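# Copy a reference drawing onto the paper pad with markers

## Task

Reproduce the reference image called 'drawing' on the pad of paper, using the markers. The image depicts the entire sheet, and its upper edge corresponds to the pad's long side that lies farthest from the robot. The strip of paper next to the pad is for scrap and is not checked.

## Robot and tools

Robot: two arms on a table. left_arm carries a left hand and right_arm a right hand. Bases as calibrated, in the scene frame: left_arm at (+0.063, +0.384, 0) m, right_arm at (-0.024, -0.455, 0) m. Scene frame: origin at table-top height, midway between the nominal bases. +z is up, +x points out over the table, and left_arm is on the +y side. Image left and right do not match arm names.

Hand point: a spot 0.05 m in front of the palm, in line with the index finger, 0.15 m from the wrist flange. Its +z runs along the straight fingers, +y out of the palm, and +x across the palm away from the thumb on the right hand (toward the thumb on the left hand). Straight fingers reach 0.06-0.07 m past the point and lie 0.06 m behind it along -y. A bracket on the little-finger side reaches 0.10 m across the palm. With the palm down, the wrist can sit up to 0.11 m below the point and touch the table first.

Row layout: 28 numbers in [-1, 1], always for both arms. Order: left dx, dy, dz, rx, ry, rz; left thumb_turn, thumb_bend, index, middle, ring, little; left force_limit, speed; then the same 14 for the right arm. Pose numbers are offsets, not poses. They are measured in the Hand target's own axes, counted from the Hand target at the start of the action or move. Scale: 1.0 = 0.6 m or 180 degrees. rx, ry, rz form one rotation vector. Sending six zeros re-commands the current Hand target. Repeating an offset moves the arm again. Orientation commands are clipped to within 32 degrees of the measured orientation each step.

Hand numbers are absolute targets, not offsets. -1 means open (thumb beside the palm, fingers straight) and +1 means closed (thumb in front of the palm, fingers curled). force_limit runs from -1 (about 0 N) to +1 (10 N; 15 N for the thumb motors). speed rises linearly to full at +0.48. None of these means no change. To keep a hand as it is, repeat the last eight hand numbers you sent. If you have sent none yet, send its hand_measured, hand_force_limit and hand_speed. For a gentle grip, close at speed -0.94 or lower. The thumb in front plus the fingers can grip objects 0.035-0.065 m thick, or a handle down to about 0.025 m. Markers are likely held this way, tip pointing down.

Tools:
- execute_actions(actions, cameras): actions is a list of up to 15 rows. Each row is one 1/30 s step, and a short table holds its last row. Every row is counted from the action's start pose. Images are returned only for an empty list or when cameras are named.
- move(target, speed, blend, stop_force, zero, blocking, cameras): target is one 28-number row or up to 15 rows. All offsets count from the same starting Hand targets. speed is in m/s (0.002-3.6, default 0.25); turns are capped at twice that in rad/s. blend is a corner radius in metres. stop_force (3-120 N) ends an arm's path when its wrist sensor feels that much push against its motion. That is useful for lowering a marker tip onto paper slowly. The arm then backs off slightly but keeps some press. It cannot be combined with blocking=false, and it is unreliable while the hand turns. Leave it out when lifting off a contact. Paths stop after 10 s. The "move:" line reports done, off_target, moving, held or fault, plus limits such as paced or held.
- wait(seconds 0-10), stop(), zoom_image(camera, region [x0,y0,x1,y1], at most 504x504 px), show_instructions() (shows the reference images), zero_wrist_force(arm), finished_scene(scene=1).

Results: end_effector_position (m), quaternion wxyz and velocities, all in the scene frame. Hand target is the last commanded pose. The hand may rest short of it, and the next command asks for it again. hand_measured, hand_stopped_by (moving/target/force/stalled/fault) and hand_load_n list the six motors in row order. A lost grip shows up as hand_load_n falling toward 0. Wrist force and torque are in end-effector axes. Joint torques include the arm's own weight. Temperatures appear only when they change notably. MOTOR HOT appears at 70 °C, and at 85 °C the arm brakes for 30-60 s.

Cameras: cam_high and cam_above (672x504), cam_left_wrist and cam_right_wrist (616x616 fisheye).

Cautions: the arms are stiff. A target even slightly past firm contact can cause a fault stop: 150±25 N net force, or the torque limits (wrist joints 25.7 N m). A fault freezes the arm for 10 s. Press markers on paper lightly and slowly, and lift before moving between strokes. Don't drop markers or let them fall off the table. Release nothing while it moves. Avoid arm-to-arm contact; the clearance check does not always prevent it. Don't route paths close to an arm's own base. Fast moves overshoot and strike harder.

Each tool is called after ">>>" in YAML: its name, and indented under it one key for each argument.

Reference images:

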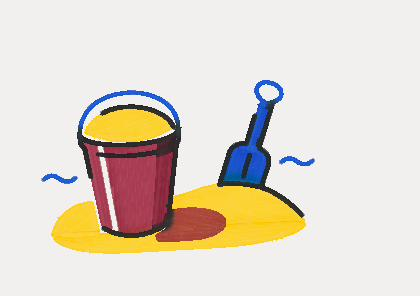

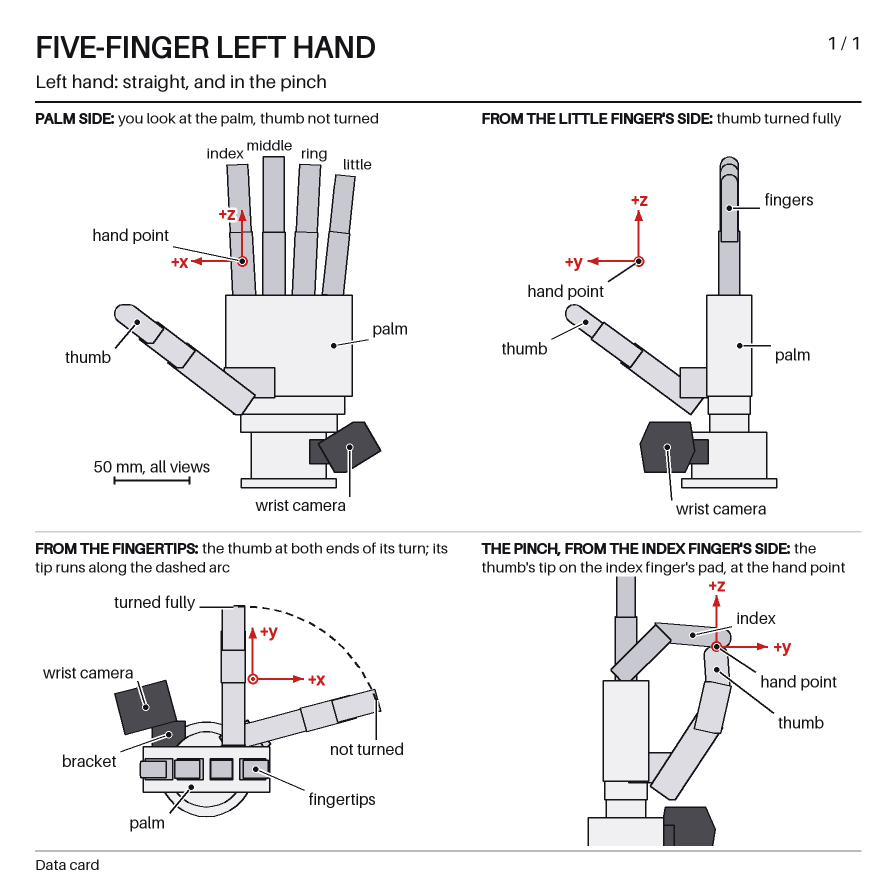

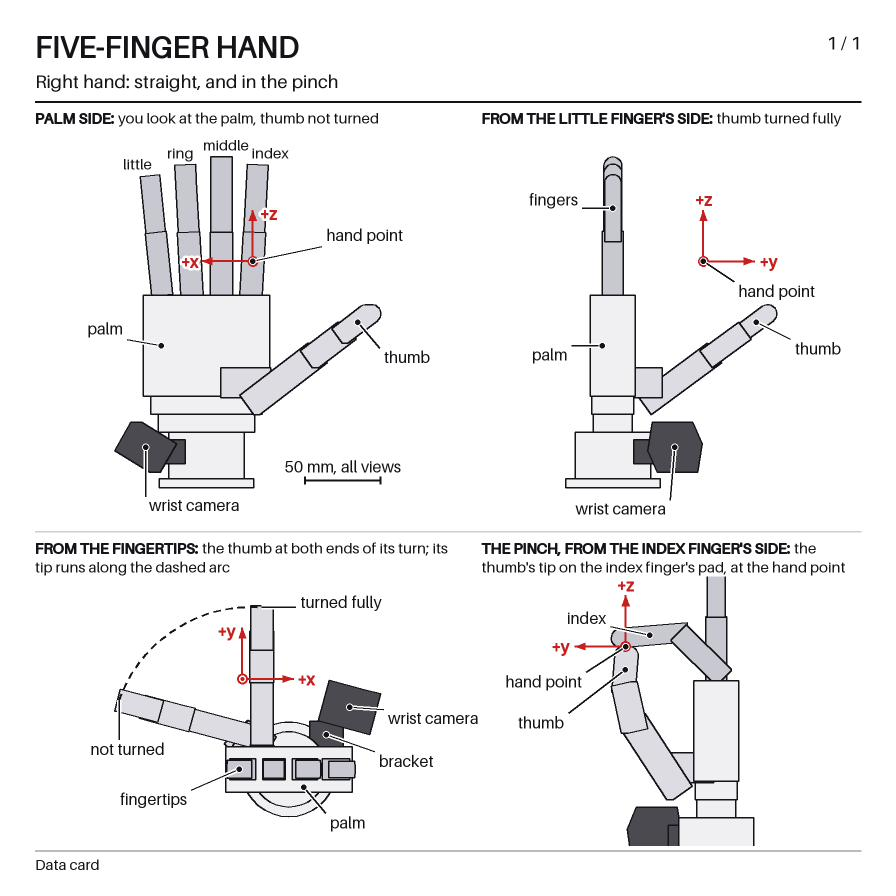

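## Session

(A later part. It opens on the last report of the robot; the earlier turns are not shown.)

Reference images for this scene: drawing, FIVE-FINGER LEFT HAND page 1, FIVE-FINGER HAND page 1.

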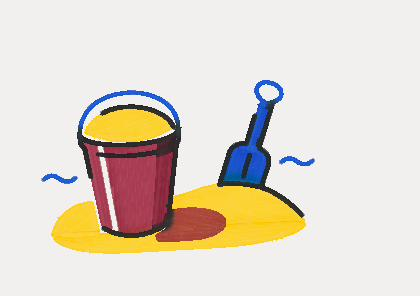

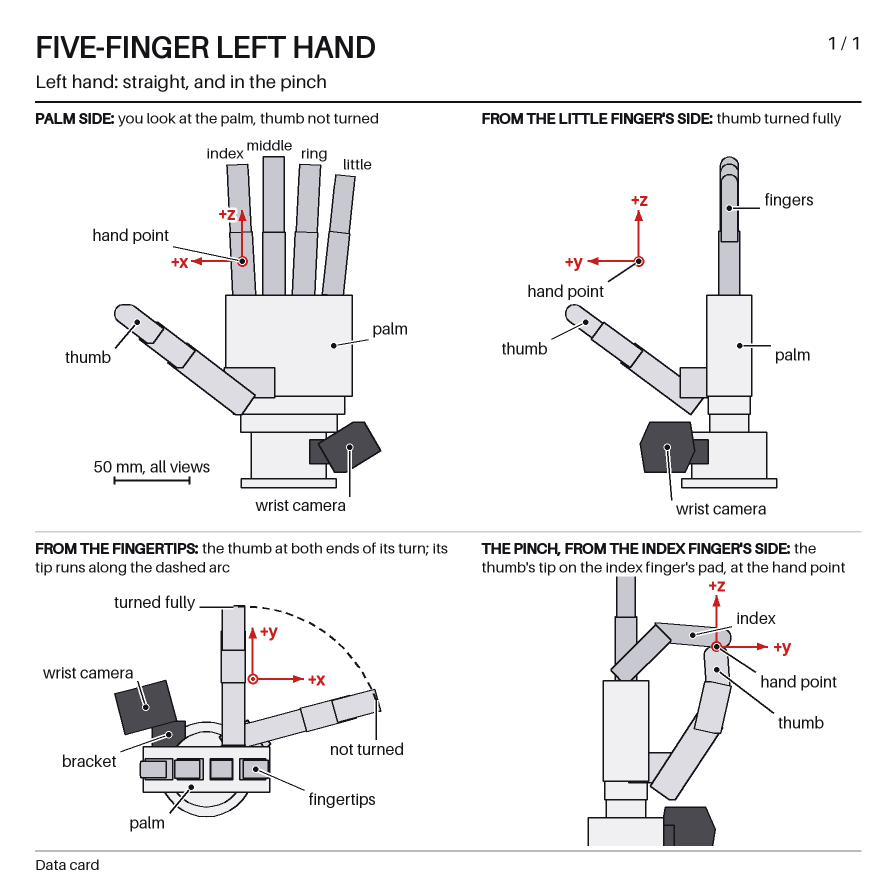

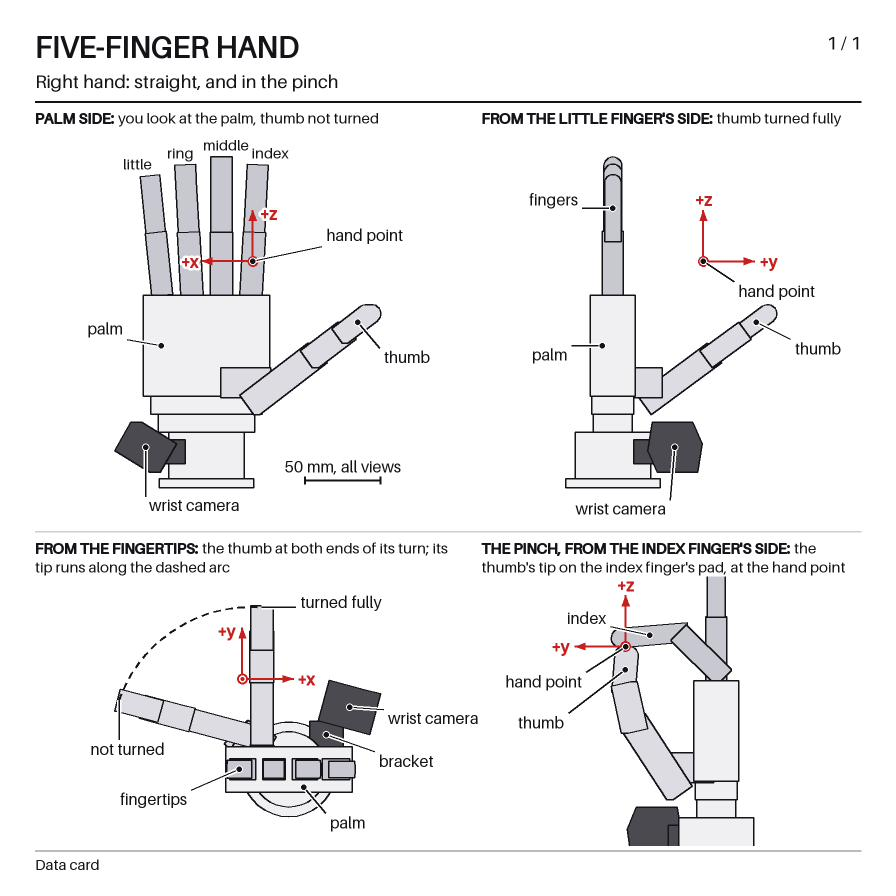

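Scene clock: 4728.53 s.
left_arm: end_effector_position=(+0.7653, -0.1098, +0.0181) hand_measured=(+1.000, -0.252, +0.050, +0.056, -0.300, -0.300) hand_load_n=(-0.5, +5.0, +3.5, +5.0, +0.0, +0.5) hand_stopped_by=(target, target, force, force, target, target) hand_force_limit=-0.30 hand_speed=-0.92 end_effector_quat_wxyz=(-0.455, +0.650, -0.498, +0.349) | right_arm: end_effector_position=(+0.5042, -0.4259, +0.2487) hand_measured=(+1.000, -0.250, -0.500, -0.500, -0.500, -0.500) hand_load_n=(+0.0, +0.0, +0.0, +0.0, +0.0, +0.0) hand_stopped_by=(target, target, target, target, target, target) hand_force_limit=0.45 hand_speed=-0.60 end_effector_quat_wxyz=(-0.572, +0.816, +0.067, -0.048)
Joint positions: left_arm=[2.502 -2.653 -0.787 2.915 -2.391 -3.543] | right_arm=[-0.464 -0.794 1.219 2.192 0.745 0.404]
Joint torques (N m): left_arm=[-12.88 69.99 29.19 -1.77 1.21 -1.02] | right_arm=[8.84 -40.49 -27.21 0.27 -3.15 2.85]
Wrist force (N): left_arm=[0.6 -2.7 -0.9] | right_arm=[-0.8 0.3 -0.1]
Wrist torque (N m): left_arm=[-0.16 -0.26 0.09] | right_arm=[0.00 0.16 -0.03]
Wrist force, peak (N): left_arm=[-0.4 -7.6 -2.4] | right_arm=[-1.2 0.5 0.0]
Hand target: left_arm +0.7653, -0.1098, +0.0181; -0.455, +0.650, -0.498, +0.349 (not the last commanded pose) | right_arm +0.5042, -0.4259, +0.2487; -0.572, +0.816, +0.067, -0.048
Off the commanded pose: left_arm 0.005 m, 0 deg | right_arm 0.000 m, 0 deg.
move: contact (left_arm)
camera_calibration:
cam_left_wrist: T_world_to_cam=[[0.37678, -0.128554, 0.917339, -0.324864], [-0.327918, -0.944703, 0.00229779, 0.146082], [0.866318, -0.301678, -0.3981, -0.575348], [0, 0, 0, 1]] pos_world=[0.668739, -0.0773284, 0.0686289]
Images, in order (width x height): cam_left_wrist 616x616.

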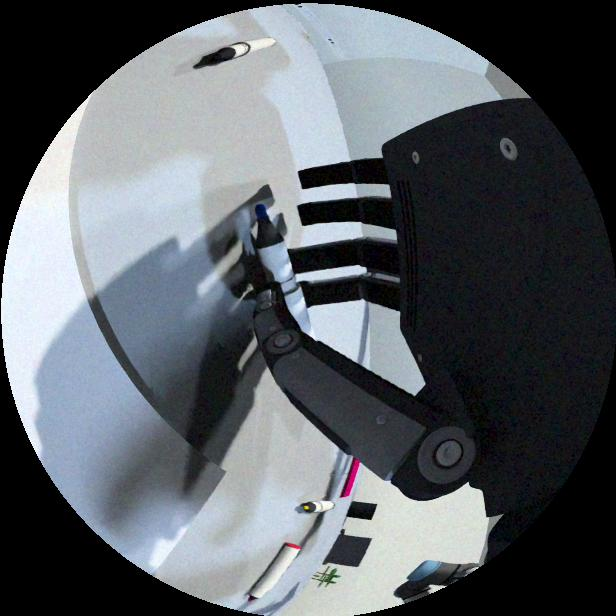

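>>> execute_actions:
  actions:
    - [[0,0,0,0,0,0,1,-0.25,-0.03,-0.03,-0.3,-0.3,-0.3,-0.9,0,0,0,0,0,0,1,-0.25,-0.5,-0.5,-0.5,-0.5,0.45,-0.6]]
    - [[0,0,0,0,0,0,1,-0.25,-0.03,-0.03,-0.3,-0.3,-0.3,-0.9,0,0,0,0,0,0,1,-0.25,-0.5,-0.5,-0.5,-0.5,0.45,-0.6]]
    - [[0,0,0,0,0,0,1,-0.25,-0.03,-0.03,-0.3,-0.3,-0.3,-0.9,0,0,0,0,0,0,1,-0.25,-0.5,-0.5,-0.5,-0.5,0.45,-0.6]]
    - [[0,0,0,0,0,0,1,-0.25,-0.5,-0.5,-0.5,-0.5,-0.3,-0.6,0,0,0,0,0,0,1,-0.25,-0.5,-0.5,-0.5,-0.5,0.45,-0.6]]
    - [[0,0,0,0,0,0,1,-0.25,-0.5,-0.5,-0.5,-0.5,-0.3,-0.6,0,0,0,0,0,0,1,-0.25,-0.5,-0.5,-0.5,-0.5,0.45,-0.6]]
    - [[0,0,0,0,0,0,1,-0.25,-0.5,-0.5,-0.5,-0.5,-0.3,-0.6,0,0,0,0,0,0,1,-0.25,-0.5,-0.5,-0.5,-0.5,0.45,-0.6]]

>>> move:
  target: [0,-0.23493,-0.0855,0,0,0,1,-0.25,-0.5,-0.5,-0.5,-0.5,-0.3,-0.6,0,0,0,0,0,0,1,-0.25,-0.5,-0.5,-0.5,-0.5,0.45,-0.6]
  speed: 0.12
  cameras: ["cam_left_wrist", "cam_above"]

Scene clock: 4749.97 s.
left_arm: end_effector_position=(+0.7653, -0.1098, +0.0181) hand_measured=(+1.000, -0.250, -0.500, -0.500, -0.500, -0.500) hand_load_n=(+0.0, +0.0, +0.0, +0.0, +0.0, +0.0) hand_stopped_by=(target, target, target, target, target, target) hand_force_limit=-0.30 hand_speed=-0.60 end_effector_quat_wxyz=(-0.455, +0.650, -0.498, +0.349) | right_arm: end_effector_position=(+0.5042, -0.4259, +0.2487) hand_measured=(+1.000, -0.250, -0.500, -0.500, -0.500, -0.500) hand_load_n=(+0.0, +0.0, +0.0, +0.0, +0.0, +0.0) hand_stopped_by=(target, target, target, target, target, target) hand_force_limit=0.45 hand_speed=-0.60 end_effector_quat_wxyz=(-0.572, +0.816, +0.067, -0.048)
Joint positions: left_arm=[2.502 -2.653 -0.787 2.915 -2.391 -3.543] | right_arm=[-0.464 -0.794 1.219 2.192 0.745 0.404]
Joint torques (N m): left_arm=[-11.51 71.01 29.04 1.16 -1.88 -0.91] | right_arm=[8.61 -39.82 -27.54 0.3 -2.89 2.93]
Wrist force (N): left_arm=[1.4 -0.4 -0.1] | right_arm=[-0.7 0.3 0.1]
Wrist torque (N m): left_arm=[-0.10 -0.30 0.09] | right_arm=[-0.01 0.14 -0.03]
Wrist force, peak (N): left_arm=[0.9 -3.0 -0.7] | right_arm=[-1.1 0.7 0.1]
Hand target: left_arm +0.7653, -0.1098, +0.0181; -0.455, +0.650, -0.498, +0.349 | right_arm +0.5042, -0.4259, +0.2487; -0.572, +0.816, +0.067, -0.048
Off the commanded pose: left_arm 0.000 m, 0 deg | right_arm 0.000 m, 0 deg.
Step readings (end_effector_position of left_arm | right_arm):
0: (+0.7653, -0.1098, +0.0181) | (+0.5042, -0.4259, +0.2487)
1: (+0.7653, -0.1098, +0.0181) | (+0.5042, -0.4259, +0.2487)
2: (+0.7653, -0.1098, +0.0181) | (+0.5042, -0.4259, +0.2487)
4: (+0.7653, -0.1098, +0.0181) | (+0.5042, -0.4259, +0.2487)
8: (+0.7653, -0.1098, +0.0181) | (+0.5042, -0.4259, +0.2487)
15: (+0.7653, -0.1098, +0.0181) | (+0.5042, -0.4259, +0.2487)
16: (+0.7653, -0.1098, +0.0181) | (+0.5042, -0.4259, +0.2487)
17: (+0.7653, -0.1098, +0.0181) | (+0.5042, -0.4259, +0.2487)
19: (+0.7653, -0.1098, +0.0181) | (+0.5042, -0.4259, +0.2487)
23: (+0.7653, -0.1098, +0.0181) | (+0.5042, -0.4259, +0.2487)
30: (+0.7653, -0.1098, +0.0181) | (+0.5042, -0.4259, +0.2487)
31: (+0.7653, -0.1098, +0.0181) | (+0.5042, -0.4259, +0.2487)
32: (+0.7653, -0.1098, +0.0181) | (+0.5042, -0.4259, +0.2487)
34: (+0.7653, -0.1098, +0.0181) | (+0.5042, -0.4259, +0.2487)
38: (+0.7653, -0.1098, +0.0181) | (+0.5042, -0.4259, +0.2487)
45: (+0.7653, -0.1098, +0.0181) | (+0.5042, -0.4259, +0.2487)
46: (+0.7653, -0.1098, +0.0181) | (+0.5042, -0.4259, +0.2487)
47: (+0.7653, -0.1098, +0.0181) | (+0.5042, -0.4259, +0.2487)
49: (+0.7653, -0.1098, +0.0181) | (+0.5042, -0.4259, +0.2487)
53: (+0.7653, -0.1098, +0.0181) | (+0.5042, -0.4259, +0.2487)
60: (+0.7653, -0.1098, +0.0181) | (+0.5042, -0.4259, +0.2487)
61: (+0.7653, -0.1098, +0.0181) | (+0.5042, -0.4259, +0.2487)
62: (+0.7653, -0.1098, +0.0181) | (+0.5042, -0.4259, +0.2487)
64: (+0.7653, -0.1098, +0.0181) | (+0.5042, -0.4259, +0.2487)
68: (+0.7653, -0.1098, +0.0181) | (+0.5042, -0.4259, +0.2487)
75: (+0.7653, -0.1098, +0.0181) | (+0.5042, -0.4259, +0.2487)
76: (+0.7653, -0.1098, +0.0181) | (+0.5042, -0.4259, +0.2487)
77: (+0.7653, -0.1098, +0.0181) | (+0.5042, -0.4259, +0.2487)
79: (+0.7653, -0.1098, +0.0181) | (+0.5042, -0.4259, +0.2487)
83: (+0.7653, -0.1098, +0.0181) | (+0.5042, -0.4259, +0.2487)
90: (+0.7653, -0.1098, +0.0181) | (+0.5042, -0.4259, +0.2487)

Scene clock: 4751.63 s.
left_arm: end_effector_position=(+0.7653, -0.1096, +0.1682) hand_measured=(+1.000, -0.250, -0.500, -0.500, -0.500, -0.500) hand_load_n=(+0.0, +0.0, +0.0, +0.0, +0.0, +0.0) hand_stopped_by=(target, target, target, target, target, target) hand_force_limit=-0.30 hand_speed=-0.60 end_effector_quat_wxyz=(-0.455, +0.650, -0.498, +0.349) | right_arm: end_effector_position=(+0.5042, -0.4259, +0.2487) hand_measured=(+1.000, -0.250, -0.500, -0.500, -0.500, -0.500) hand_load_n=(+0.0, +0.0, +0.0, +0.0, +0.0, +0.0) hand_stopped_by=(target, target, target, target, target, target) hand_force_limit=0.45 hand_speed=-0.60 end_effector_quat_wxyz=(-0.572, +0.816, +0.067, -0.048)
Joint positions: left_arm=[2.502 -2.572 -0.558 2.604 -2.391 -3.543] | right_arm=[-0.464 -0.794 1.219 2.192 0.745 0.404]
Joint torques (N m): left_arm=[3.9 54.7 8.37 0.97 -2.06 -0.72] | right_arm=[9.29 -40.03 -26.47 0.42 -2.85 2.75]
Wrist force (N): left_arm=[1.4 -0.6 -0.4] | right_arm=[-1.0 0.5 -0.1]
Wrist torque (N m): left_arm=[-0.12 -0.27 0.13] | right_arm=[0.03 0.19 -0.04]
Wrist force, peak (N): left_arm=[1.4 -2.2 -0.7] | right_arm=[-1.3 0.3 0.2]
Hand target: left_arm +0.7653, -0.1096, +0.1681; -0.455, +0.650, -0.498, +0.349 | right_arm +0.5042, -0.4259, +0.2487; -0.572, +0.816, +0.067, -0.048
Off the commanded pose: left_arm 0.000 m, 0 deg | right_arm 0.000 m, 0 deg.
move: done
camera_calibration:
cam_left_wrist: T_world_to_cam=[[0.37673, -0.12844, 0.917375, -0.462418], [-0.327883, -0.944715, 0.00238095, 0.145789], [0.866353, -0.301689, -0.398016, -0.515645], [0, 0, 0, 1]] pos_world=[0.668739, -0.0772284, 0.218629]
Images, in order (width x height): cam_above 672x504, cam_left_wrist 616x616.

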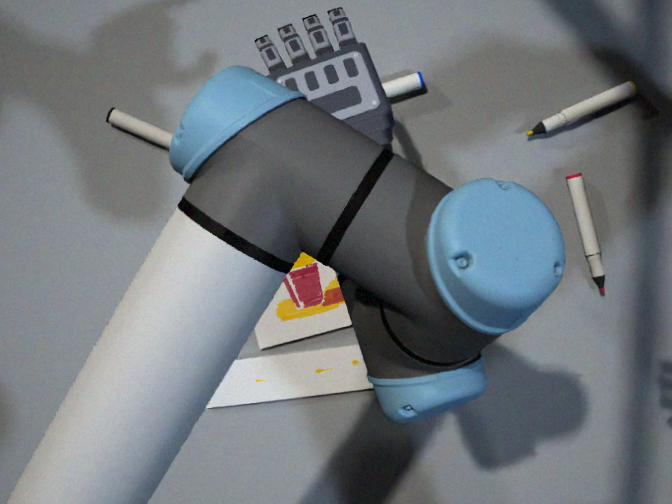

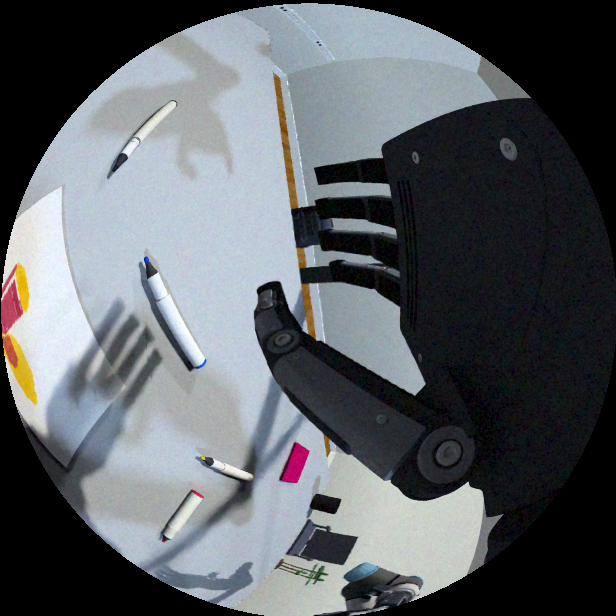

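>>> move:
  target: [-0.34017,0.05658,0.07848,0,0.22866,0.08322,1,-0.25,-1,-1,-1,-1,0.2,-0.3,0,0,0,0,0,0,1,-0.25,-0.5,-0.5,-0.5,-0.5,0.45,-0.6]
  speed: 0.2
  cameras: ["cam_left_wrist", "cam_above"]

Scene clock: 4798.23 s.
left_arm: end_effector_position=(+0.7437, +0.0959, +0.1199) hand_measured=(+1.000, -0.250, -1.000, -1.000, -1.000, -1.000) hand_load_n=(+0.0, +0.0, -0.5, +0.0, -0.5, +0.0) hand_stopped_by=(target, target, target, target, target, target) hand_force_limit=0.20 hand_speed=-0.30 end_effector_quat_wxyz=(+0.292, -0.418, +0.705, -0.494) | right_arm: end_effector_position=(+0.5042, -0.4259, +0.2487) hand_measured=(+1.000, -0.250, -0.500, -0.500, -0.500, -0.500) hand_load_n=(+0.0, +0.0, +0.0, +0.0, +0.0, +0.0) hand_stopped_by=(target, target, target, target, target, target) hand_force_limit=0.45 hand_speed=-0.60 end_effector_quat_wxyz=(-0.572, +0.816, +0.067, -0.048)
Joint positions: left_arm=[3.083 -2.072 -1.549 3.236 -1.146 -2.978] | right_arm=[-0.464 -0.794 1.219 2.192 0.745 0.404]
Joint torques (N m): left_arm=[0.65 34.24 29.9 2.54 1.52 1.25] | right_arm=[8.9 -39.73 -27.4 0.39 -2.79 2.74]
Wrist force (N): left_arm=[1.3 -0.3 0.1] | right_arm=[-0.8 0.4 -0.1]
Wrist torque (N m): left_arm=[-0.07 -0.29 0.20] | right_arm=[0.01 0.15 -0.02]
Wrist force, peak (N): left_arm=[2.6 0.0 -0.9] | right_arm=[-1.2 0.5 -0.2]
Hand target: left_arm +0.7438, +0.0959, +0.1200; +0.292, -0.417, +0.705, -0.494 | right_arm +0.5042, -0.4259, +0.2487; -0.572, +0.816, +0.067, -0.048
Off the commanded pose: left_arm 0.000 m, 0 deg | right_arm 0.000 m, 0 deg.
move: done
camera_calibration:
cam_left_wrist: T_world_to_cam=[[0.182592, -0.353332, 0.917506, -0.217674], [-0.890499, -0.45498, 0.00200401, 0.704502], [0.416739, -0.817404, -0.397718, -0.0703414], [0, 0, 0, 1]] pos_world=[0.696418, 0.186126, 0.170329]
Images, in order (width x height): cam_above 672x504, cam_left_wrist 616x616.

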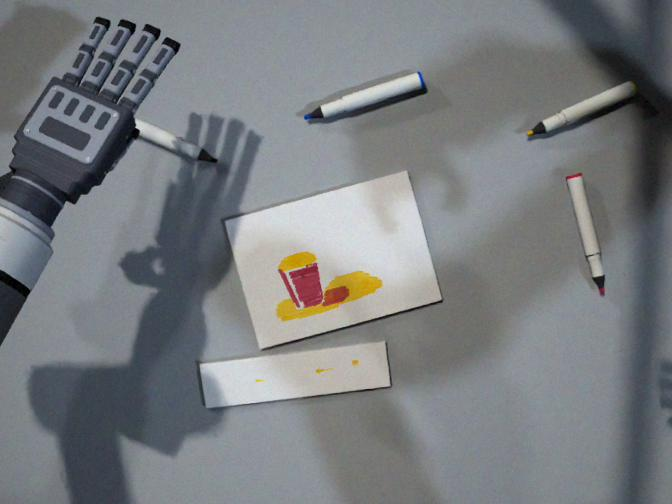

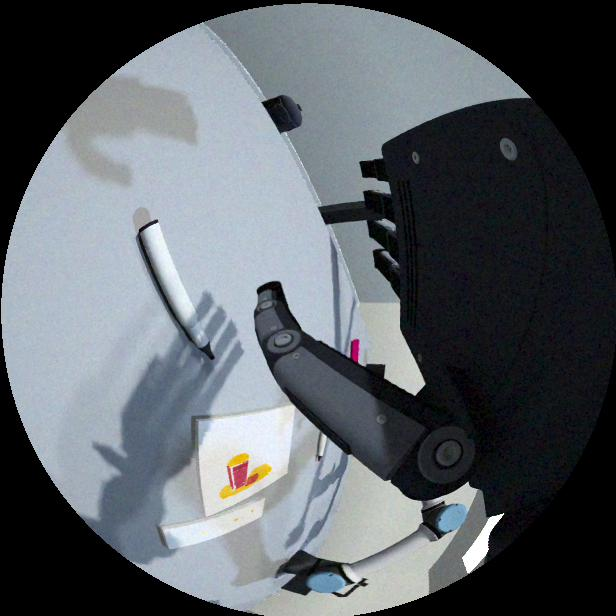

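>>> move:
  target: [0.0063,0.11113,0.03583,0,0,0,1,-0.25,-1,-1,-1,-1,0.2,-0.3,0,0,0,0,0,0,1,-0.25,-0.5,-0.5,-0.5,-0.5,0.45,-0.6]
  speed: 0.1
  cameras: ["cam_left_wrist"]

>>> zoom_image:
  camera: "cam_left_wrist"
  region: [120, 160, 420, 460]

Scene clock: 4826.13 s.
left_arm: end_effector_position=(+0.7396, +0.0937, +0.0498) hand_measured=(+1.000, -0.250, -1.000, -1.000, -1.000, -1.000) hand_load_n=(+0.0, +0.0, +0.0, -0.5, -0.5, +0.0) hand_stopped_by=(target, target, target, target, target, target) hand_force_limit=0.20 hand_speed=-0.30 end_effector_quat_wxyz=(+0.292, -0.418, +0.705, -0.494) | right_arm: end_effector_position=(+0.5042, -0.4259, +0.2487) hand_measured=(+1.000, -0.250, -0.500, -0.500, -0.500, -0.500) hand_load_n=(+0.0, +0.0, -0.5, +0.0, +0.0, +0.0) hand_stopped_by=(target, target, target, target, target, target) hand_force_limit=0.45 hand_speed=-0.60 end_effector_quat_wxyz=(-0.572, +0.816, +0.067, -0.048)
Joint positions: left_arm=[3.078 -2.153 -1.626 3.395 -1.151 -2.979] | right_arm=[-0.464 -0.794 1.219 2.192 0.745 0.404]
Joint torques (N m): left_arm=[-8.81 53.54 28.04 -0.19 -0.05 -0.94] | right_arm=[9.23 -40.46 -27.11 0.41 -2.58 2.68]
Wrist force (N): left_arm=[1.1 -0.7 0.6] | right_arm=[-1.0 0.3 0.2]
Wrist torque (N m): left_arm=[-0.17 -0.27 0.21] | right_arm=[-0.02 0.17 -0.04]
Wrist force, peak (N): left_arm=[1.2 -1.7 -0.1] | right_arm=[-1.2 0.7 0.2]
Hand target: left_arm +0.7397, +0.0938, +0.0500; +0.292, -0.417, +0.705, -0.494 | right_arm +0.5042, -0.4259, +0.2487; -0.572, +0.816, +0.067, -0.048
Off the commanded pose: left_arm 0.000 m, 0 deg | right_arm 0.000 m, 0 deg.
move: done
camera_calibration:
cam_left_wrist: T_world_to_cam=[[0.182671, -0.353405, 0.917462, -0.153387], [-0.890529, -0.454921, 0.0020731, 0.700039], [0.41664, -0.817405, -0.397819, -0.0981507], [0, 0, 0, 1]] pos_world=[0.692318, 0.184026, 0.100229]
Images, in order (width x height): cam_left_wrist 616x616.

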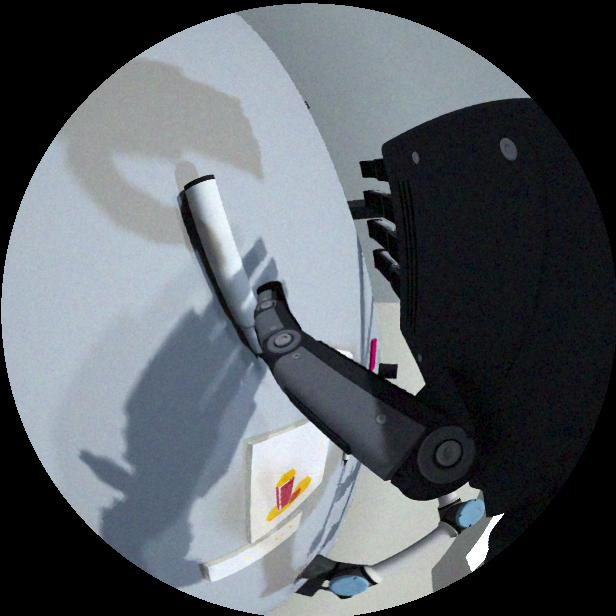

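Scaled by 1.680 from the camera's 616x616 image, which has a finer 880x880 frame.

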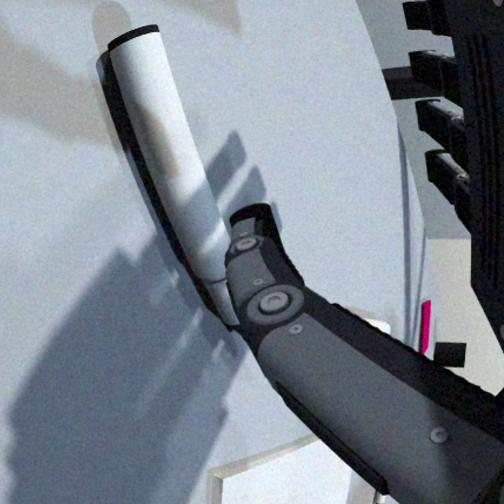

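>>> move:
  target: [0,0.05164,0.01649,0,0,0,1,-0.25,-1,-1,-1,-1,0.2,-0.3,0,0,0,0,0,0,1,-0.25,-0.5,-0.5,-0.5,-0.5,0.45,-0.6]
  speed: 0.025
  stop_force: 5
  cameras: ["cam_left_wrist"]

>>> zoom_image:
  camera: "cam_left_wrist"
  region: [120, 160, 420, 460]

Scene clock: 4857.43 s.
left_arm: end_effector_position=(+0.7386, +0.0944, +0.0175) hand_measured=(+1.000, -0.250, -1.000, -1.000, -1.000, -1.000) hand_load_n=(+0.0, +0.0, +0.0, +0.0, -0.5, +0.0) hand_stopped_by=(target, target, target, target, target, target) hand_force_limit=0.20 hand_speed=-0.30 end_effector_quat_wxyz=(+0.292, -0.417, +0.705, -0.494) | right_arm: end_effector_position=(+0.5042, -0.4259, +0.2487) hand_measured=(+1.000, -0.250, -0.500, -0.500, -0.500, -0.500) hand_load_n=(+0.0, +0.0, +0.0, +0.0, +0.0, +0.0) hand_stopped_by=(target, target, target, target, target, target) hand_force_limit=0.45 hand_speed=-0.60 end_effector_quat_wxyz=(-0.572, +0.816, +0.067, -0.048)
Joint positions: left_arm=[3.08 -2.198 -1.651 3.465 -1.149 -2.979] | right_arm=[-0.464 -0.794 1.219 2.192 0.745 0.404]
Joint torques (N m): left_arm=[9.69 55.49 26.72 -1.25 1.19 0.55] | right_arm=[9.3 -39.26 -26.21 0.44 -2.36 2.58]
Wrist force (N): left_arm=[1.6 -0.6 0.3] | right_arm=[-0.8 0.3 0.1]
Wrist torque (N m): left_arm=[-0.14 -0.33 0.21] | right_arm=[-0.01 0.15 -0.03]
Wrist force, peak (N): left_arm=[1.7 -0.9 0.5] | right_arm=[-1.3 0.3 0.2]
Hand target: left_arm +0.7386, +0.0944, +0.0175; +0.292, -0.417, +0.705, -0.494 | right_arm +0.5042, -0.4259, +0.2487; -0.572, +0.816, +0.067, -0.048
Off the commanded pose: left_arm 0.000 m, 0 deg | right_arm 0.000 m, 0 deg.
move: done
camera_calibration:
cam_left_wrist: T_world_to_cam=[[0.18238, -0.353441, 0.917506, -0.123154], [-0.890544, -0.454894, 0.00178704, 0.699513], [0.416736, -0.817405, -0.397718, -0.110166], [0, 0, 0, 1]] pos_world=[0.691318, 0.184626, 0.0679294]
Images, in order (width x height): cam_left_wrist 616x616.

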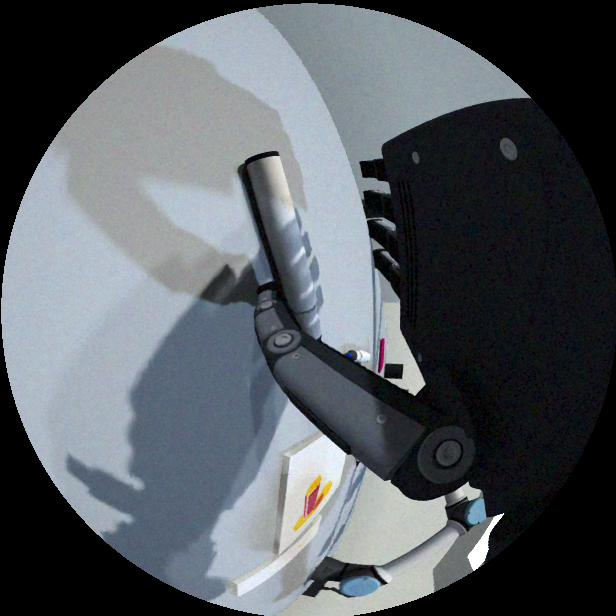

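Scaled by 1.680 from the camera's 616x616 image, which has a finer 880x880 frame.

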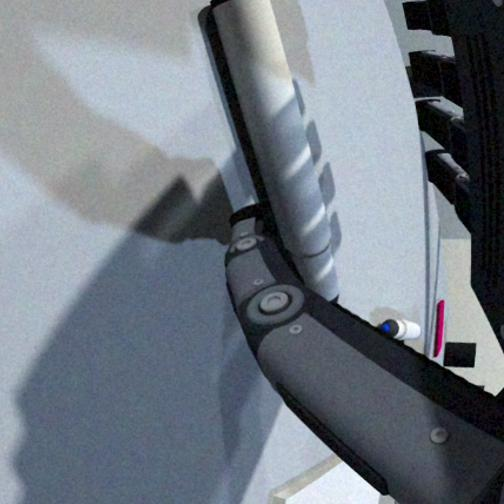

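>>> move:
  target: [0,0,0,0,0,0,1,-0.25,-0.3,-0.3,-0.3,-0.3,-0.3,-0.5,0,0,0,0,0,0,1,-0.25,-0.5,-0.5,-0.5,-0.5,0.45,-0.6]

>>> move:
  target: [0,0,0,0,0,0,1,-0.25,0.4,0.4,-0.3,-0.3,-0.3,-0.92,0,0,0,0,0,0,1,-0.25,-0.5,-0.5,-0.5,-0.5,0.45,-0.6]
  cameras: ["cam_left_wrist"]

Scene clock: 4871.30 s.
left_arm: end_effector_position=(+0.7386, +0.0944, +0.0175) hand_measured=(+1.000, -0.250, -0.300, -0.300, -0.300, -0.300) hand_load_n=(+0.0, +0.0, +0.0, +0.0, +0.0, +0.0) hand_stopped_by=(target, target, target, target, target, target) hand_force_limit=-0.30 hand_speed=-0.50 end_effector_quat_wxyz=(+0.292, -0.417, +0.705, -0.494) | right_arm: end_effector_position=(+0.5042, -0.4259, +0.2487) hand_measured=(+1.000, -0.250, -0.500, -0.500, -0.500, -0.500) hand_load_n=(+0.0, +0.0, +0.0, +0.0, +0.0, +0.0) hand_stopped_by=(target, target, target, target, target, target) hand_force_limit=0.45 hand_speed=-0.60 end_effector_quat_wxyz=(-0.572, +0.816, +0.067, -0.048)
Joint positions: left_arm=[3.08 -2.198 -1.651 3.465 -1.149 -2.979] | right_arm=[-0.464 -0.794 1.219 2.192 0.745 0.404]
Joint torques (N m): left_arm=[0.05 55.01 21.75 0.09 -0.96 -0.79] | right_arm=[8.58 -39.48 -26.93 0.3 -2.31 2.58]
Wrist force (N): left_arm=[1.6 -0.7 0.3] | right_arm=[-0.7 0.3 -0.1]
Wrist torque (N m): left_arm=[-0.14 -0.32 0.21] | right_arm=[0.01 0.13 -0.02]
Wrist force, peak (N): left_arm=[1.8 -0.8 0.7] | right_arm=[-1.2 0.6 0.0]
Hand target: left_arm +0.7386, +0.0944, +0.0175; +0.292, -0.417, +0.705, -0.494 | right_arm +0.5042, -0.4259, +0.2487; -0.572, +0.816, +0.067, -0.048
Off the commanded pose: left_arm 0.000 m, 0 deg | right_arm 0.000 m, 0 deg.
move: done

Scene clock: 4873.13 s.
left_arm: end_effector_position=(+0.7386, +0.0944, +0.0175) hand_measured=(+1.000, -0.252, +0.050, +0.034, -0.300, -0.300) hand_load_n=(-1.5, +5.0, +5.0, +3.5, -0.5, +0.0) hand_stopped_by=(target, target, force, force, target, target) hand_force_limit=-0.30 hand_speed=-0.92 end_effector_quat_wxyz=(+0.292, -0.417, +0.705, -0.494) | right_arm: end_effector_position=(+0.5042, -0.4259, +0.2487) hand_measured=(+1.000, -0.250, -0.500, -0.500, -0.500, -0.500) hand_load_n=(+0.0, +0.0, +0.0, +0.0, +0.0, +0.0) hand_stopped_by=(target, target, target, target, target, target) hand_force_limit=0.45 hand_speed=-0.60 end_effector_quat_wxyz=(-0.572, +0.816, +0.067, -0.048)
Joint positions: left_arm=[3.08 -2.198 -1.651 3.465 -1.149 -2.979] | right_arm=[-0.464 -0.794 1.219 2.192 0.745 0.404]
Joint torques (N m): left_arm=[-5.13 52.74 12.07 1.1 -0.89 -0.85] | right_arm=[9.35 -39.91 -25.52 0.34 -2.23 2.68]
Wrist force (N): left_arm=[1.9 -3.0 -0.7] | right_arm=[-0.9 0.2 0.1]
Wrist torque (N m): left_arm=[-0.19 -0.37 0.26] | right_arm=[-0.03 0.16 -0.04]
Wrist force, peak (N): left_arm=[1.8 -3.3 -0.9] | right_arm=[-1.3 0.0 0.2]
Hand target: left_arm +0.7386, +0.0944, +0.0175; +0.292, -0.417, +0.705, -0.494 | right_arm +0.5042, -0.4259, +0.2487; -0.572, +0.816, +0.067, -0.048
Off the commanded pose: left_arm 0.000 m, 0 deg | right_arm 0.000 m, 0 deg.
move: done
camera_calibration:
cam_left_wrist: T_world_to_cam=[[0.182299, -0.353482, 0.917506, -0.12309], [-0.890561, -0.45486, 0.00170386, 0.699524], [0.416735, -0.817406, -0.397718, -0.110165], [0, 0, 0, 1]] pos_world=[0.691318, 0.184626, 0.0679294]
Images, in order (width x height): cam_left_wrist 616x616.

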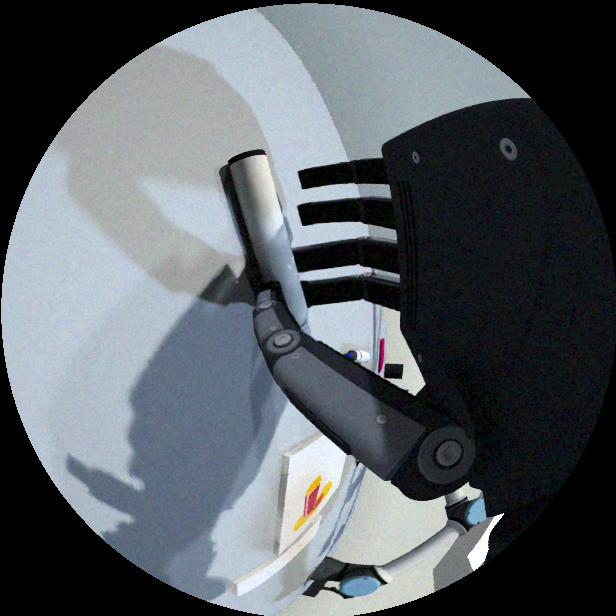

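>>> move:
  target:
    - [0,-0.15662,-0.057,0,0,0,1,-0.25,0.4,0.4,-0.3,-0.3,-0.3,-0.92,-0.16433,-0.05645,0.0089,0,0,0,1,-0.25,-0.5,-0.5,-0.5,-0.5,0.45,-0.6]
    - [0.60407,-0.20998,0.07745,0,0.26959,0.09812,1,-0.25,0.4,0.4,-0.3,-0.3,-0.3,-0.92,-0.16433,-0.05645,0.0089,0,0,0,1,-0.25,-0.5,-0.5,-0.5,-0.5,0.45,-0.6]
  speed: [0.1,0.22]
  blend: [0.02,0]
  cameras: ["cam_above", "cam_left_wrist", "cam_high"]

Scene clock: 4896.87 s.
left_arm: end_effector_position=(+0.6403, -0.2651, +0.1202) hand_measured=(+1.000, -0.252, +0.050, +0.034, -0.300, -0.300) hand_load_n=(-1.5, +6.0, +4.5, +3.0, +0.0, -0.5) hand_stopped_by=(target, target, force, force, target, target) hand_force_limit=-0.30 hand_speed=-0.92 end_effector_quat_wxyz=(+0.048, -0.069, +0.816, -0.572) | right_arm: end_effector_position=(+0.4043, -0.4258, +0.2789) hand_measured=(+1.000, -0.250, -0.500, -0.500, -0.500, -0.500) hand_load_n=(+0.0, +0.0, +0.0, +0.0, +0.0, +0.0) hand_stopped_by=(target, target, target, target, target, target) hand_force_limit=0.45 hand_speed=-0.60 end_effector_quat_wxyz=(-0.572, +0.816, +0.067, -0.048)
Joint positions: left_arm=[2.671 -2.61 -0.612 2.668 -0.707 -2.702] | right_arm=[-0.558 -1.042 1.568 2.135 0.828 0.34]
Joint torques (N m): left_arm=[12.24 64.29 23.48 -0.15 -0.02 -1.2] | right_arm=[8.9 -30.87 -27.21 3.94 -3.33 2.98]
Wrist force (N): left_arm=[0.7 0.1 0.5] | right_arm=[-0.9 0.0 0.1]
Wrist torque (N m): left_arm=[-0.08 -0.17 0.01] | right_arm=[-0.09 0.19 -0.01]
Wrist force, peak (N): left_arm=[2.0 -3.4 -0.7] | right_arm=[-1.6 -0.1 0.1]
Hand target: left_arm +0.6403, -0.2651, +0.1203; +0.048, -0.069, +0.816, -0.572 | right_arm +0.4043, -0.4258, +0.2789; -0.572, +0.816, +0.067, -0.048
Off the commanded pose: left_arm 0.000 m, 0 deg | right_arm 0.000 m, 0 deg.
move: done
camera_calibration:
cam_left_wrist: T_world_to_cam=[[-0.164713, -0.362142, 0.917455, -0.106537], [-0.909335, 0.416064, 0.000976035, 0.691286], [-0.382073, -0.834113, -0.39784, 0.184903], [0, 0, 0, 1]] pos_world=[0.681709, -0.171971, 0.17063]
Images, in order (width x height): cam_high 672x504, cam_above 672x504, cam_left_wrist 616x616.

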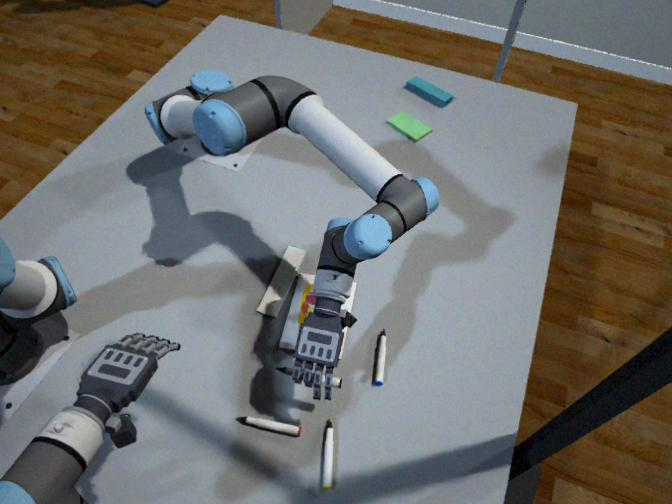

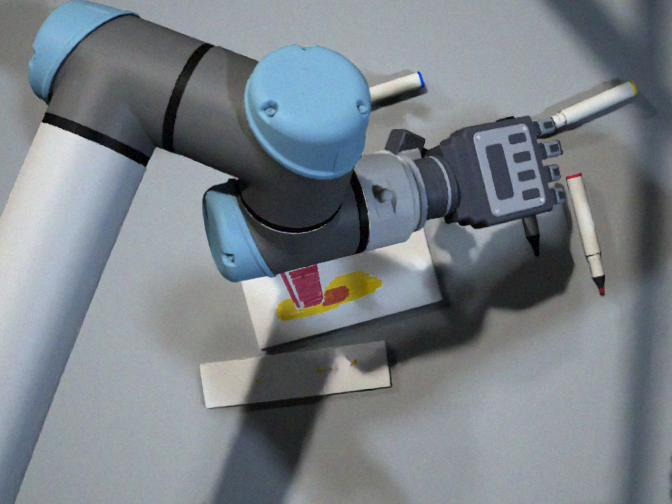

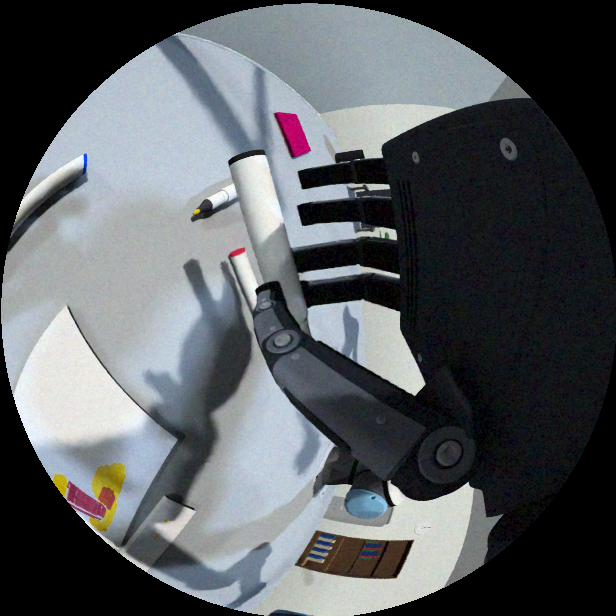

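>>> move:
  target: [0,0.13312,0.04845,0,0,0,1,-0.25,0.4,0.4,-0.3,-0.3,-0.3,-0.92,0,0,0,0,0,0,1,-0.25,-0.5,-0.5,-0.5,-0.5,0.45,-0.6]
  speed: 0.1

>>> move:
  target: [0,0.03446,0.01254,0,0,0,1,-0.25,0.4,0.4,-0.3,-0.3,-0.3,-0.92,0,0,0,0,0,0,1,-0.25,-0.5,-0.5,-0.5,-0.5,0.45,-0.6]
  speed: 0.012
  stop_force: 3
  cameras: ["cam_left_wrist"]

>>> move:
  target: [0,0,0,0,0,0,1,-0.25,-0.03,-0.03,-0.3,-0.3,-0.3,-0.9,0,0,0,0,0,0,1,-0.25,-0.5,-0.5,-0.5,-0.5,0.45,-0.6]

>>> move:
  target: [0,0,0,0,0,0,1,-0.25,-0.5,-0.5,-0.5,-0.5,-0.3,-0.6,0,0,0,0,0,0,1,-0.25,-0.5,-0.5,-0.5,-0.5,0.45,-0.6]

>>> move:
  target: [0,-0.23493,-0.0855,0,0,0,1,-0.25,-0.5,-0.5,-0.5,-0.5,-0.3,-0.6,0,0,0,0,0,0,1,-0.25,-0.5,-0.5,-0.5,-0.5,0.45,-0.6]
  speed: 0.12
  cameras: ["cam_left_wrist", "cam_above"]

Scene clock: 4933.00 s.
left_arm: end_effector_position=(+0.6403, -0.2650, +0.0350) hand_measured=(+1.000, -0.252, +0.050, +0.034, -0.300, -0.300) hand_load_n=(-2.0, +6.0, +4.5, +3.0, +0.0, +0.0) hand_stopped_by=(target, target, force, force, target, target) hand_force_limit=-0.30 hand_speed=-0.92 end_effector_quat_wxyz=(+0.048, -0.069, +0.816, -0.572) | right_arm: end_effector_position=(+0.4043, -0.4258, +0.2789) hand_measured=(+1.000, -0.250, -0.500, -0.500, -0.500, -0.500) hand_load_n=(+0.0, +0.0, +0.0, +0.0, +0.0, +0.5) hand_stopped_by=(target, target, target, target, target, target) hand_force_limit=0.45 hand_speed=-0.60 end_effector_quat_wxyz=(-0.572, +0.816, +0.067, -0.048)
Joint positions: left_arm=[2.671 -2.662 -0.728 2.837 -0.707 -2.702] | right_arm=[-0.558 -1.042 1.568 2.135 0.828 0.34]
Joint torques (N m): left_arm=[-3.85 70.61 30.65 -2.3 -0.66 -1.1] | right_arm=[8.04 -30.14 -26.67 3.96 -3.12 2.81]
Wrist force (N): left_arm=[1.2 -0.1 0.2] | right_arm=[-1.0 0.3 0.1]
Wrist torque (N m): left_arm=[-0.09 -0.27 0.11] | right_arm=[-0.01 0.21 0.00]
Wrist force, peak (N): left_arm=[1.3 -1.9 -0.2] | right_arm=[-1.1 0.3 0.2]
Hand target: left_arm +0.6403, -0.2651, +0.0353; +0.048, -0.069, +0.816, -0.572 | right_arm +0.4043, -0.4258, +0.2789; -0.572, +0.816, +0.067, -0.048
Off the commanded pose: left_arm 0.000 m, 0 deg | right_arm 0.000 m, 0 deg.
move: done

Scene clock: 4935.63 s.
left_arm: end_effector_position=(+0.6403, -0.2651, +0.0179) hand_measured=(+1.000, -0.252, +0.050, +0.034, -0.300, -0.300) hand_load_n=(-2.0, +5.5, +5.0, +3.5, +0.0, +0.0) hand_stopped_by=(target, target, force, force, target, target) hand_force_limit=-0.30 hand_speed=-0.92 end_effector_quat_wxyz=(+0.048, -0.069, +0.816, -0.572) | right_arm: end_effector_position=(+0.4043, -0.4258, +0.2789) hand_measured=(+1.000, -0.250, -0.500, -0.500, -0.500, -0.500) hand_load_n=(+0.0, +0.0, +0.0, +0.0, +0.0, +0.0) hand_stopped_by=(target, target, target, target, target, target) hand_force_limit=0.45 hand_speed=-0.60 end_effector_quat_wxyz=(-0.572, +0.816, +0.067, -0.048)
Joint positions: left_arm=[2.671 -2.678 -0.742 2.867 -0.707 -2.702] | right_arm=[-0.558 -1.042 1.568 2.135 0.828 0.34]
Joint torques (N m): left_arm=[-13.53 71.22 28.81 -1.91 -0.6 1.16] | right_arm=[8.88 -30.58 -26.37 3.97 -3.11 2.86]
Wrist force (N): left_arm=[1.1 -2.2 -0.8] | right_arm=[-0.6 -0.1 -0.2]
Wrist torque (N m): left_arm=[-0.12 -0.33 0.18] | right_arm=[-0.07 0.15 0.01]
Wrist force, peak (N): left_arm=[2.3 -9.8 -5.0] | right_arm=[-1.2 0.3 0.1]
Hand target: left_arm +0.6403, -0.2651, +0.0179; +0.048, -0.069, +0.816, -0.572 (not the last commanded pose) | right_arm +0.4043, -0.4258, +0.2789; -0.572, +0.816, +0.067, -0.048
Off the commanded pose: left_arm 0.005 m, 0 deg | right_arm 0.000 m, 0 deg.
move: contact (left_arm)
camera_calibration:
cam_left_wrist: T_world_to_cam=[[-0.164699, -0.362111, 0.917469, -0.0127226], [-0.909351, 0.41603, 0.00095897, 0.691433], [-0.382042, -0.834143, -0.397805, 0.144091], [0, 0, 0, 1]] pos_world=[0.681709, -0.172071, 0.0683298]
Images, in order (width x height): cam_left_wrist 616x616.

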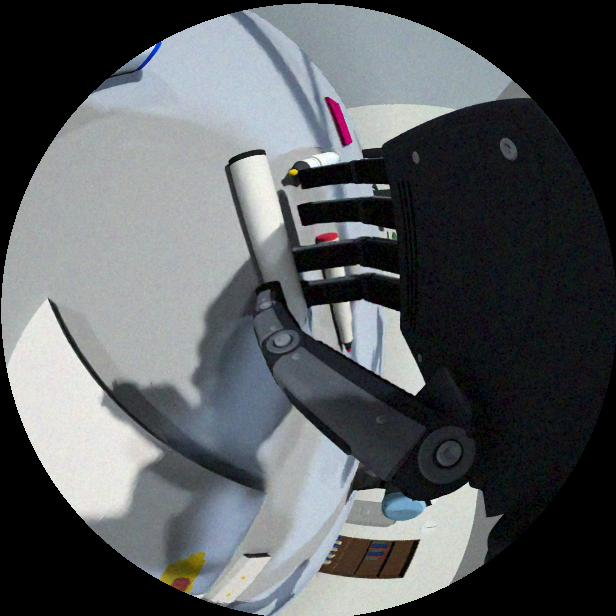

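Scene clock: 4936.20 s.
left_arm: end_effector_position=(+0.6403, -0.2651, +0.0179) hand_measured=(+1.000, -0.250, -0.030, -0.030, -0.300, -0.300) hand_load_n=(+0.0, +0.0, +0.0, +0.0, +0.0, +0.0) hand_stopped_by=(target, target, target, target, target, target) hand_force_limit=-0.30 hand_speed=-0.90 end_effector_quat_wxyz=(+0.048, -0.069, +0.816, -0.572) | right_arm: end_effector_position=(+0.4043, -0.4258, +0.2789) hand_measured=(+1.000, -0.250, -0.500, -0.500, -0.500, -0.500) hand_load_n=(+0.0, +0.0, +0.0, +0.0, +0.0, +0.0) hand_stopped_by=(target, target, target, target, target, target) hand_force_limit=0.45 hand_speed=-0.60 end_effector_quat_wxyz=(-0.572, +0.816, +0.067, -0.048)
Joint positions: left_arm=[2.671 -2.678 -0.742 2.867 -0.707 -2.702] | right_arm=[-0.558 -1.042 1.568 2.135 0.828 0.34]
Joint torques (N m): left_arm=[-13.84 72 28.66 -1.33 -0.51 1.26] | right_arm=[9.06 -30.84 -26.87 3.98 -3.07 2.79]
Wrist force (N): left_arm=[1.4 0.0 0.2] | right_arm=[-0.7 0.2 0.1]
Wrist torque (N m): left_arm=[-0.06 -0.30 0.14] | right_arm=[-0.04 0.16 0.01]
Wrist force, peak (N): left_arm=[1.0 -2.2 -0.7] | right_arm=[-0.9 0.5 0.4]
Hand target: left_arm +0.6403, -0.2651, +0.0179; +0.048, -0.069, +0.816, -0.572 | right_arm +0.4043, -0.4258, +0.2789; -0.572, +0.816, +0.067, -0.048
Off the commanded pose: left_arm 0.000 m, 0 deg | right_arm 0.000 m, 0 deg.
move: done

Scene clock: 4936.90 s.
left_arm: end_effector_position=(+0.6403, -0.2651, +0.0179) hand_measured=(+1.000, -0.250, -0.500, -0.500, -0.500, -0.500) hand_load_n=(+0.0, +0.0, +0.0, +0.0, +0.0, +0.0) hand_stopped_by=(target, target, target, target, target, target) hand_force_limit=-0.30 hand_speed=-0.60 end_effector_quat_wxyz=(+0.048, -0.069, +0.816, -0.572) | right_arm: end_effector_position=(+0.4043, -0.4258, +0.2789) hand_measured=(+1.000, -0.250, -0.500, -0.500, -0.500, -0.500) hand_load_n=(+0.0, +0.0, +0.0, +0.0, +0.0, +0.0) hand_stopped_by=(target, target, target, target, target, target) hand_force_limit=0.45 hand_speed=-0.60 end_effector_quat_wxyz=(-0.572, +0.816, +0.067, -0.048)
Joint positions: left_arm=[2.671 -2.678 -0.742 2.867 -0.707 -2.702] | right_arm=[-0.558 -1.042 1.568 2.135 0.828 0.34]
Joint torques (N m): left_arm=[-12.5 72.2 29.33 -0.81 -0.57 1.34] | right_arm=[8.23 -30.22 -26.93 4.04 -3.01 2.78]
Wrist force (N): left_arm=[1.3 0.1 0.2] | right_arm=[-0.8 -0.1 0.2]
Wrist torque (N m): left_arm=[-0.05 -0.29 0.13] | right_arm=[-0.11 0.16 0.00]
Wrist force, peak (N): left_arm=[1.5 -0.4 0.0] | right_arm=[-1.1 0.4 0.3]
Hand target: left_arm +0.6403, -0.2651, +0.0179; +0.048, -0.069, +0.816, -0.572 | right_arm +0.4043, -0.4258, +0.2789; -0.572, +0.816, +0.067, -0.048
Off the commanded pose: left_arm 0.000 m, 0 deg | right_arm 0.000 m, 0 deg.
move: done

Scene clock: 4938.50 s.
left_arm: end_effector_position=(+0.6403, -0.2650, +0.1678) hand_measured=(+1.000, -0.250, -0.500, -0.500, -0.500, -0.500) hand_load_n=(+0.0, +0.0, +0.0, +0.0, +0.0, +0.0) hand_stopped_by=(target, target, target, target, target, target) hand_force_limit=-0.30 hand_speed=-0.60 end_effector_quat_wxyz=(+0.048, -0.069, +0.816, -0.572) end_effector_velocity=(+0.000, +0.000, -0.003) end_effector_angular_velocity=(+0.000, +0.002, -0.001) | right_arm: end_effector_position=(+0.4043, -0.4258, +0.2789) hand_measured=(+1.000, -0.250, -0.500, -0.500, -0.500, -0.500) hand_load_n=(+0.5, +0.0, +0.0, +0.0, +0.0, -0.5) hand_stopped_by=(target, target, target, target, target, target) hand_force_limit=0.45 hand_speed=-0.60 end_effector_quat_wxyz=(-0.572, +0.816, +0.067, -0.048)
Joint positions: left_arm=[2.671 -2.605 -0.499 2.55 -0.706 -2.702] | right_arm=[-0.558 -1.042 1.568 2.135 0.828 0.34]
Joint velocities: left_arm=[0 -0.001 -0.005 0.004 0.001 0] | right_arm=[within noise]
Joint torques (N m): left_arm=[12.28 59.2 6.57 1.17 2.17 1.18] | right_arm=[9.41 -30.58 -26.34 4.04 -3.02 2.7]
Wrist force (N): left_arm=[1.0 0.1 0.0] | right_arm=[-0.9 0.0 0.1]
Wrist torque (N m): left_arm=[-0.02 -0.25 0.04] | right_arm=[-0.07 0.18 -0.01]
Wrist force, peak (N): left_arm=[1.4 -1.9 -0.3] | right_arm=[-1.2 0.2 0.0]
Hand target: left_arm +0.6403, -0.2650, +0.1679; +0.048, -0.069, +0.816, -0.572 | right_arm +0.4043, -0.4258, +0.2789; -0.572, +0.816, +0.067, -0.048
Off the commanded pose: left_arm 0.000 m, 0 deg | right_arm 0.000 m, 0 deg.
move: done
camera_calibration:
cam_left_wrist: T_world_to_cam=[[-0.16483, -0.36218, 0.917418, -0.150218], [-0.909319, 0.416098, 0.000892926, 0.691253], [-0.382059, -0.834079, -0.397923, 0.203894], [0, 0, 0, 1]] pos_world=[0.681709, -0.171971, 0.21833]
Images, in order (width x height): cam_above 672x504, cam_left_wrist 616x616.

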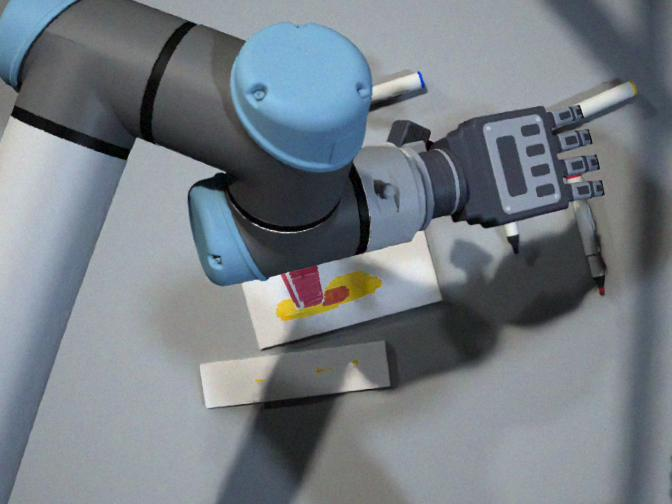

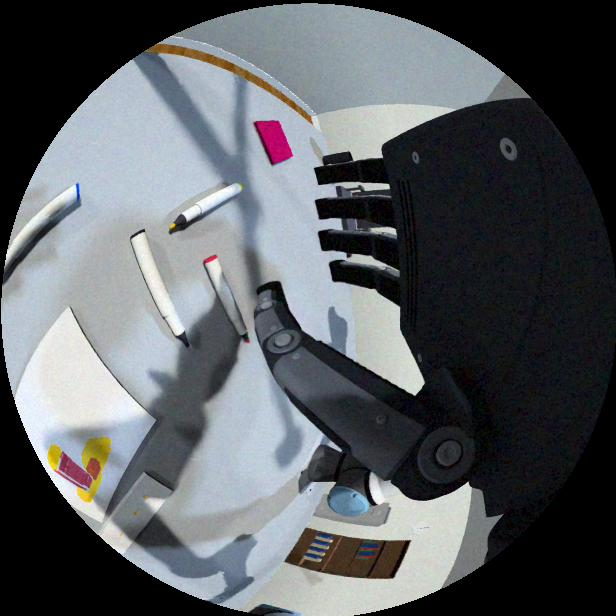

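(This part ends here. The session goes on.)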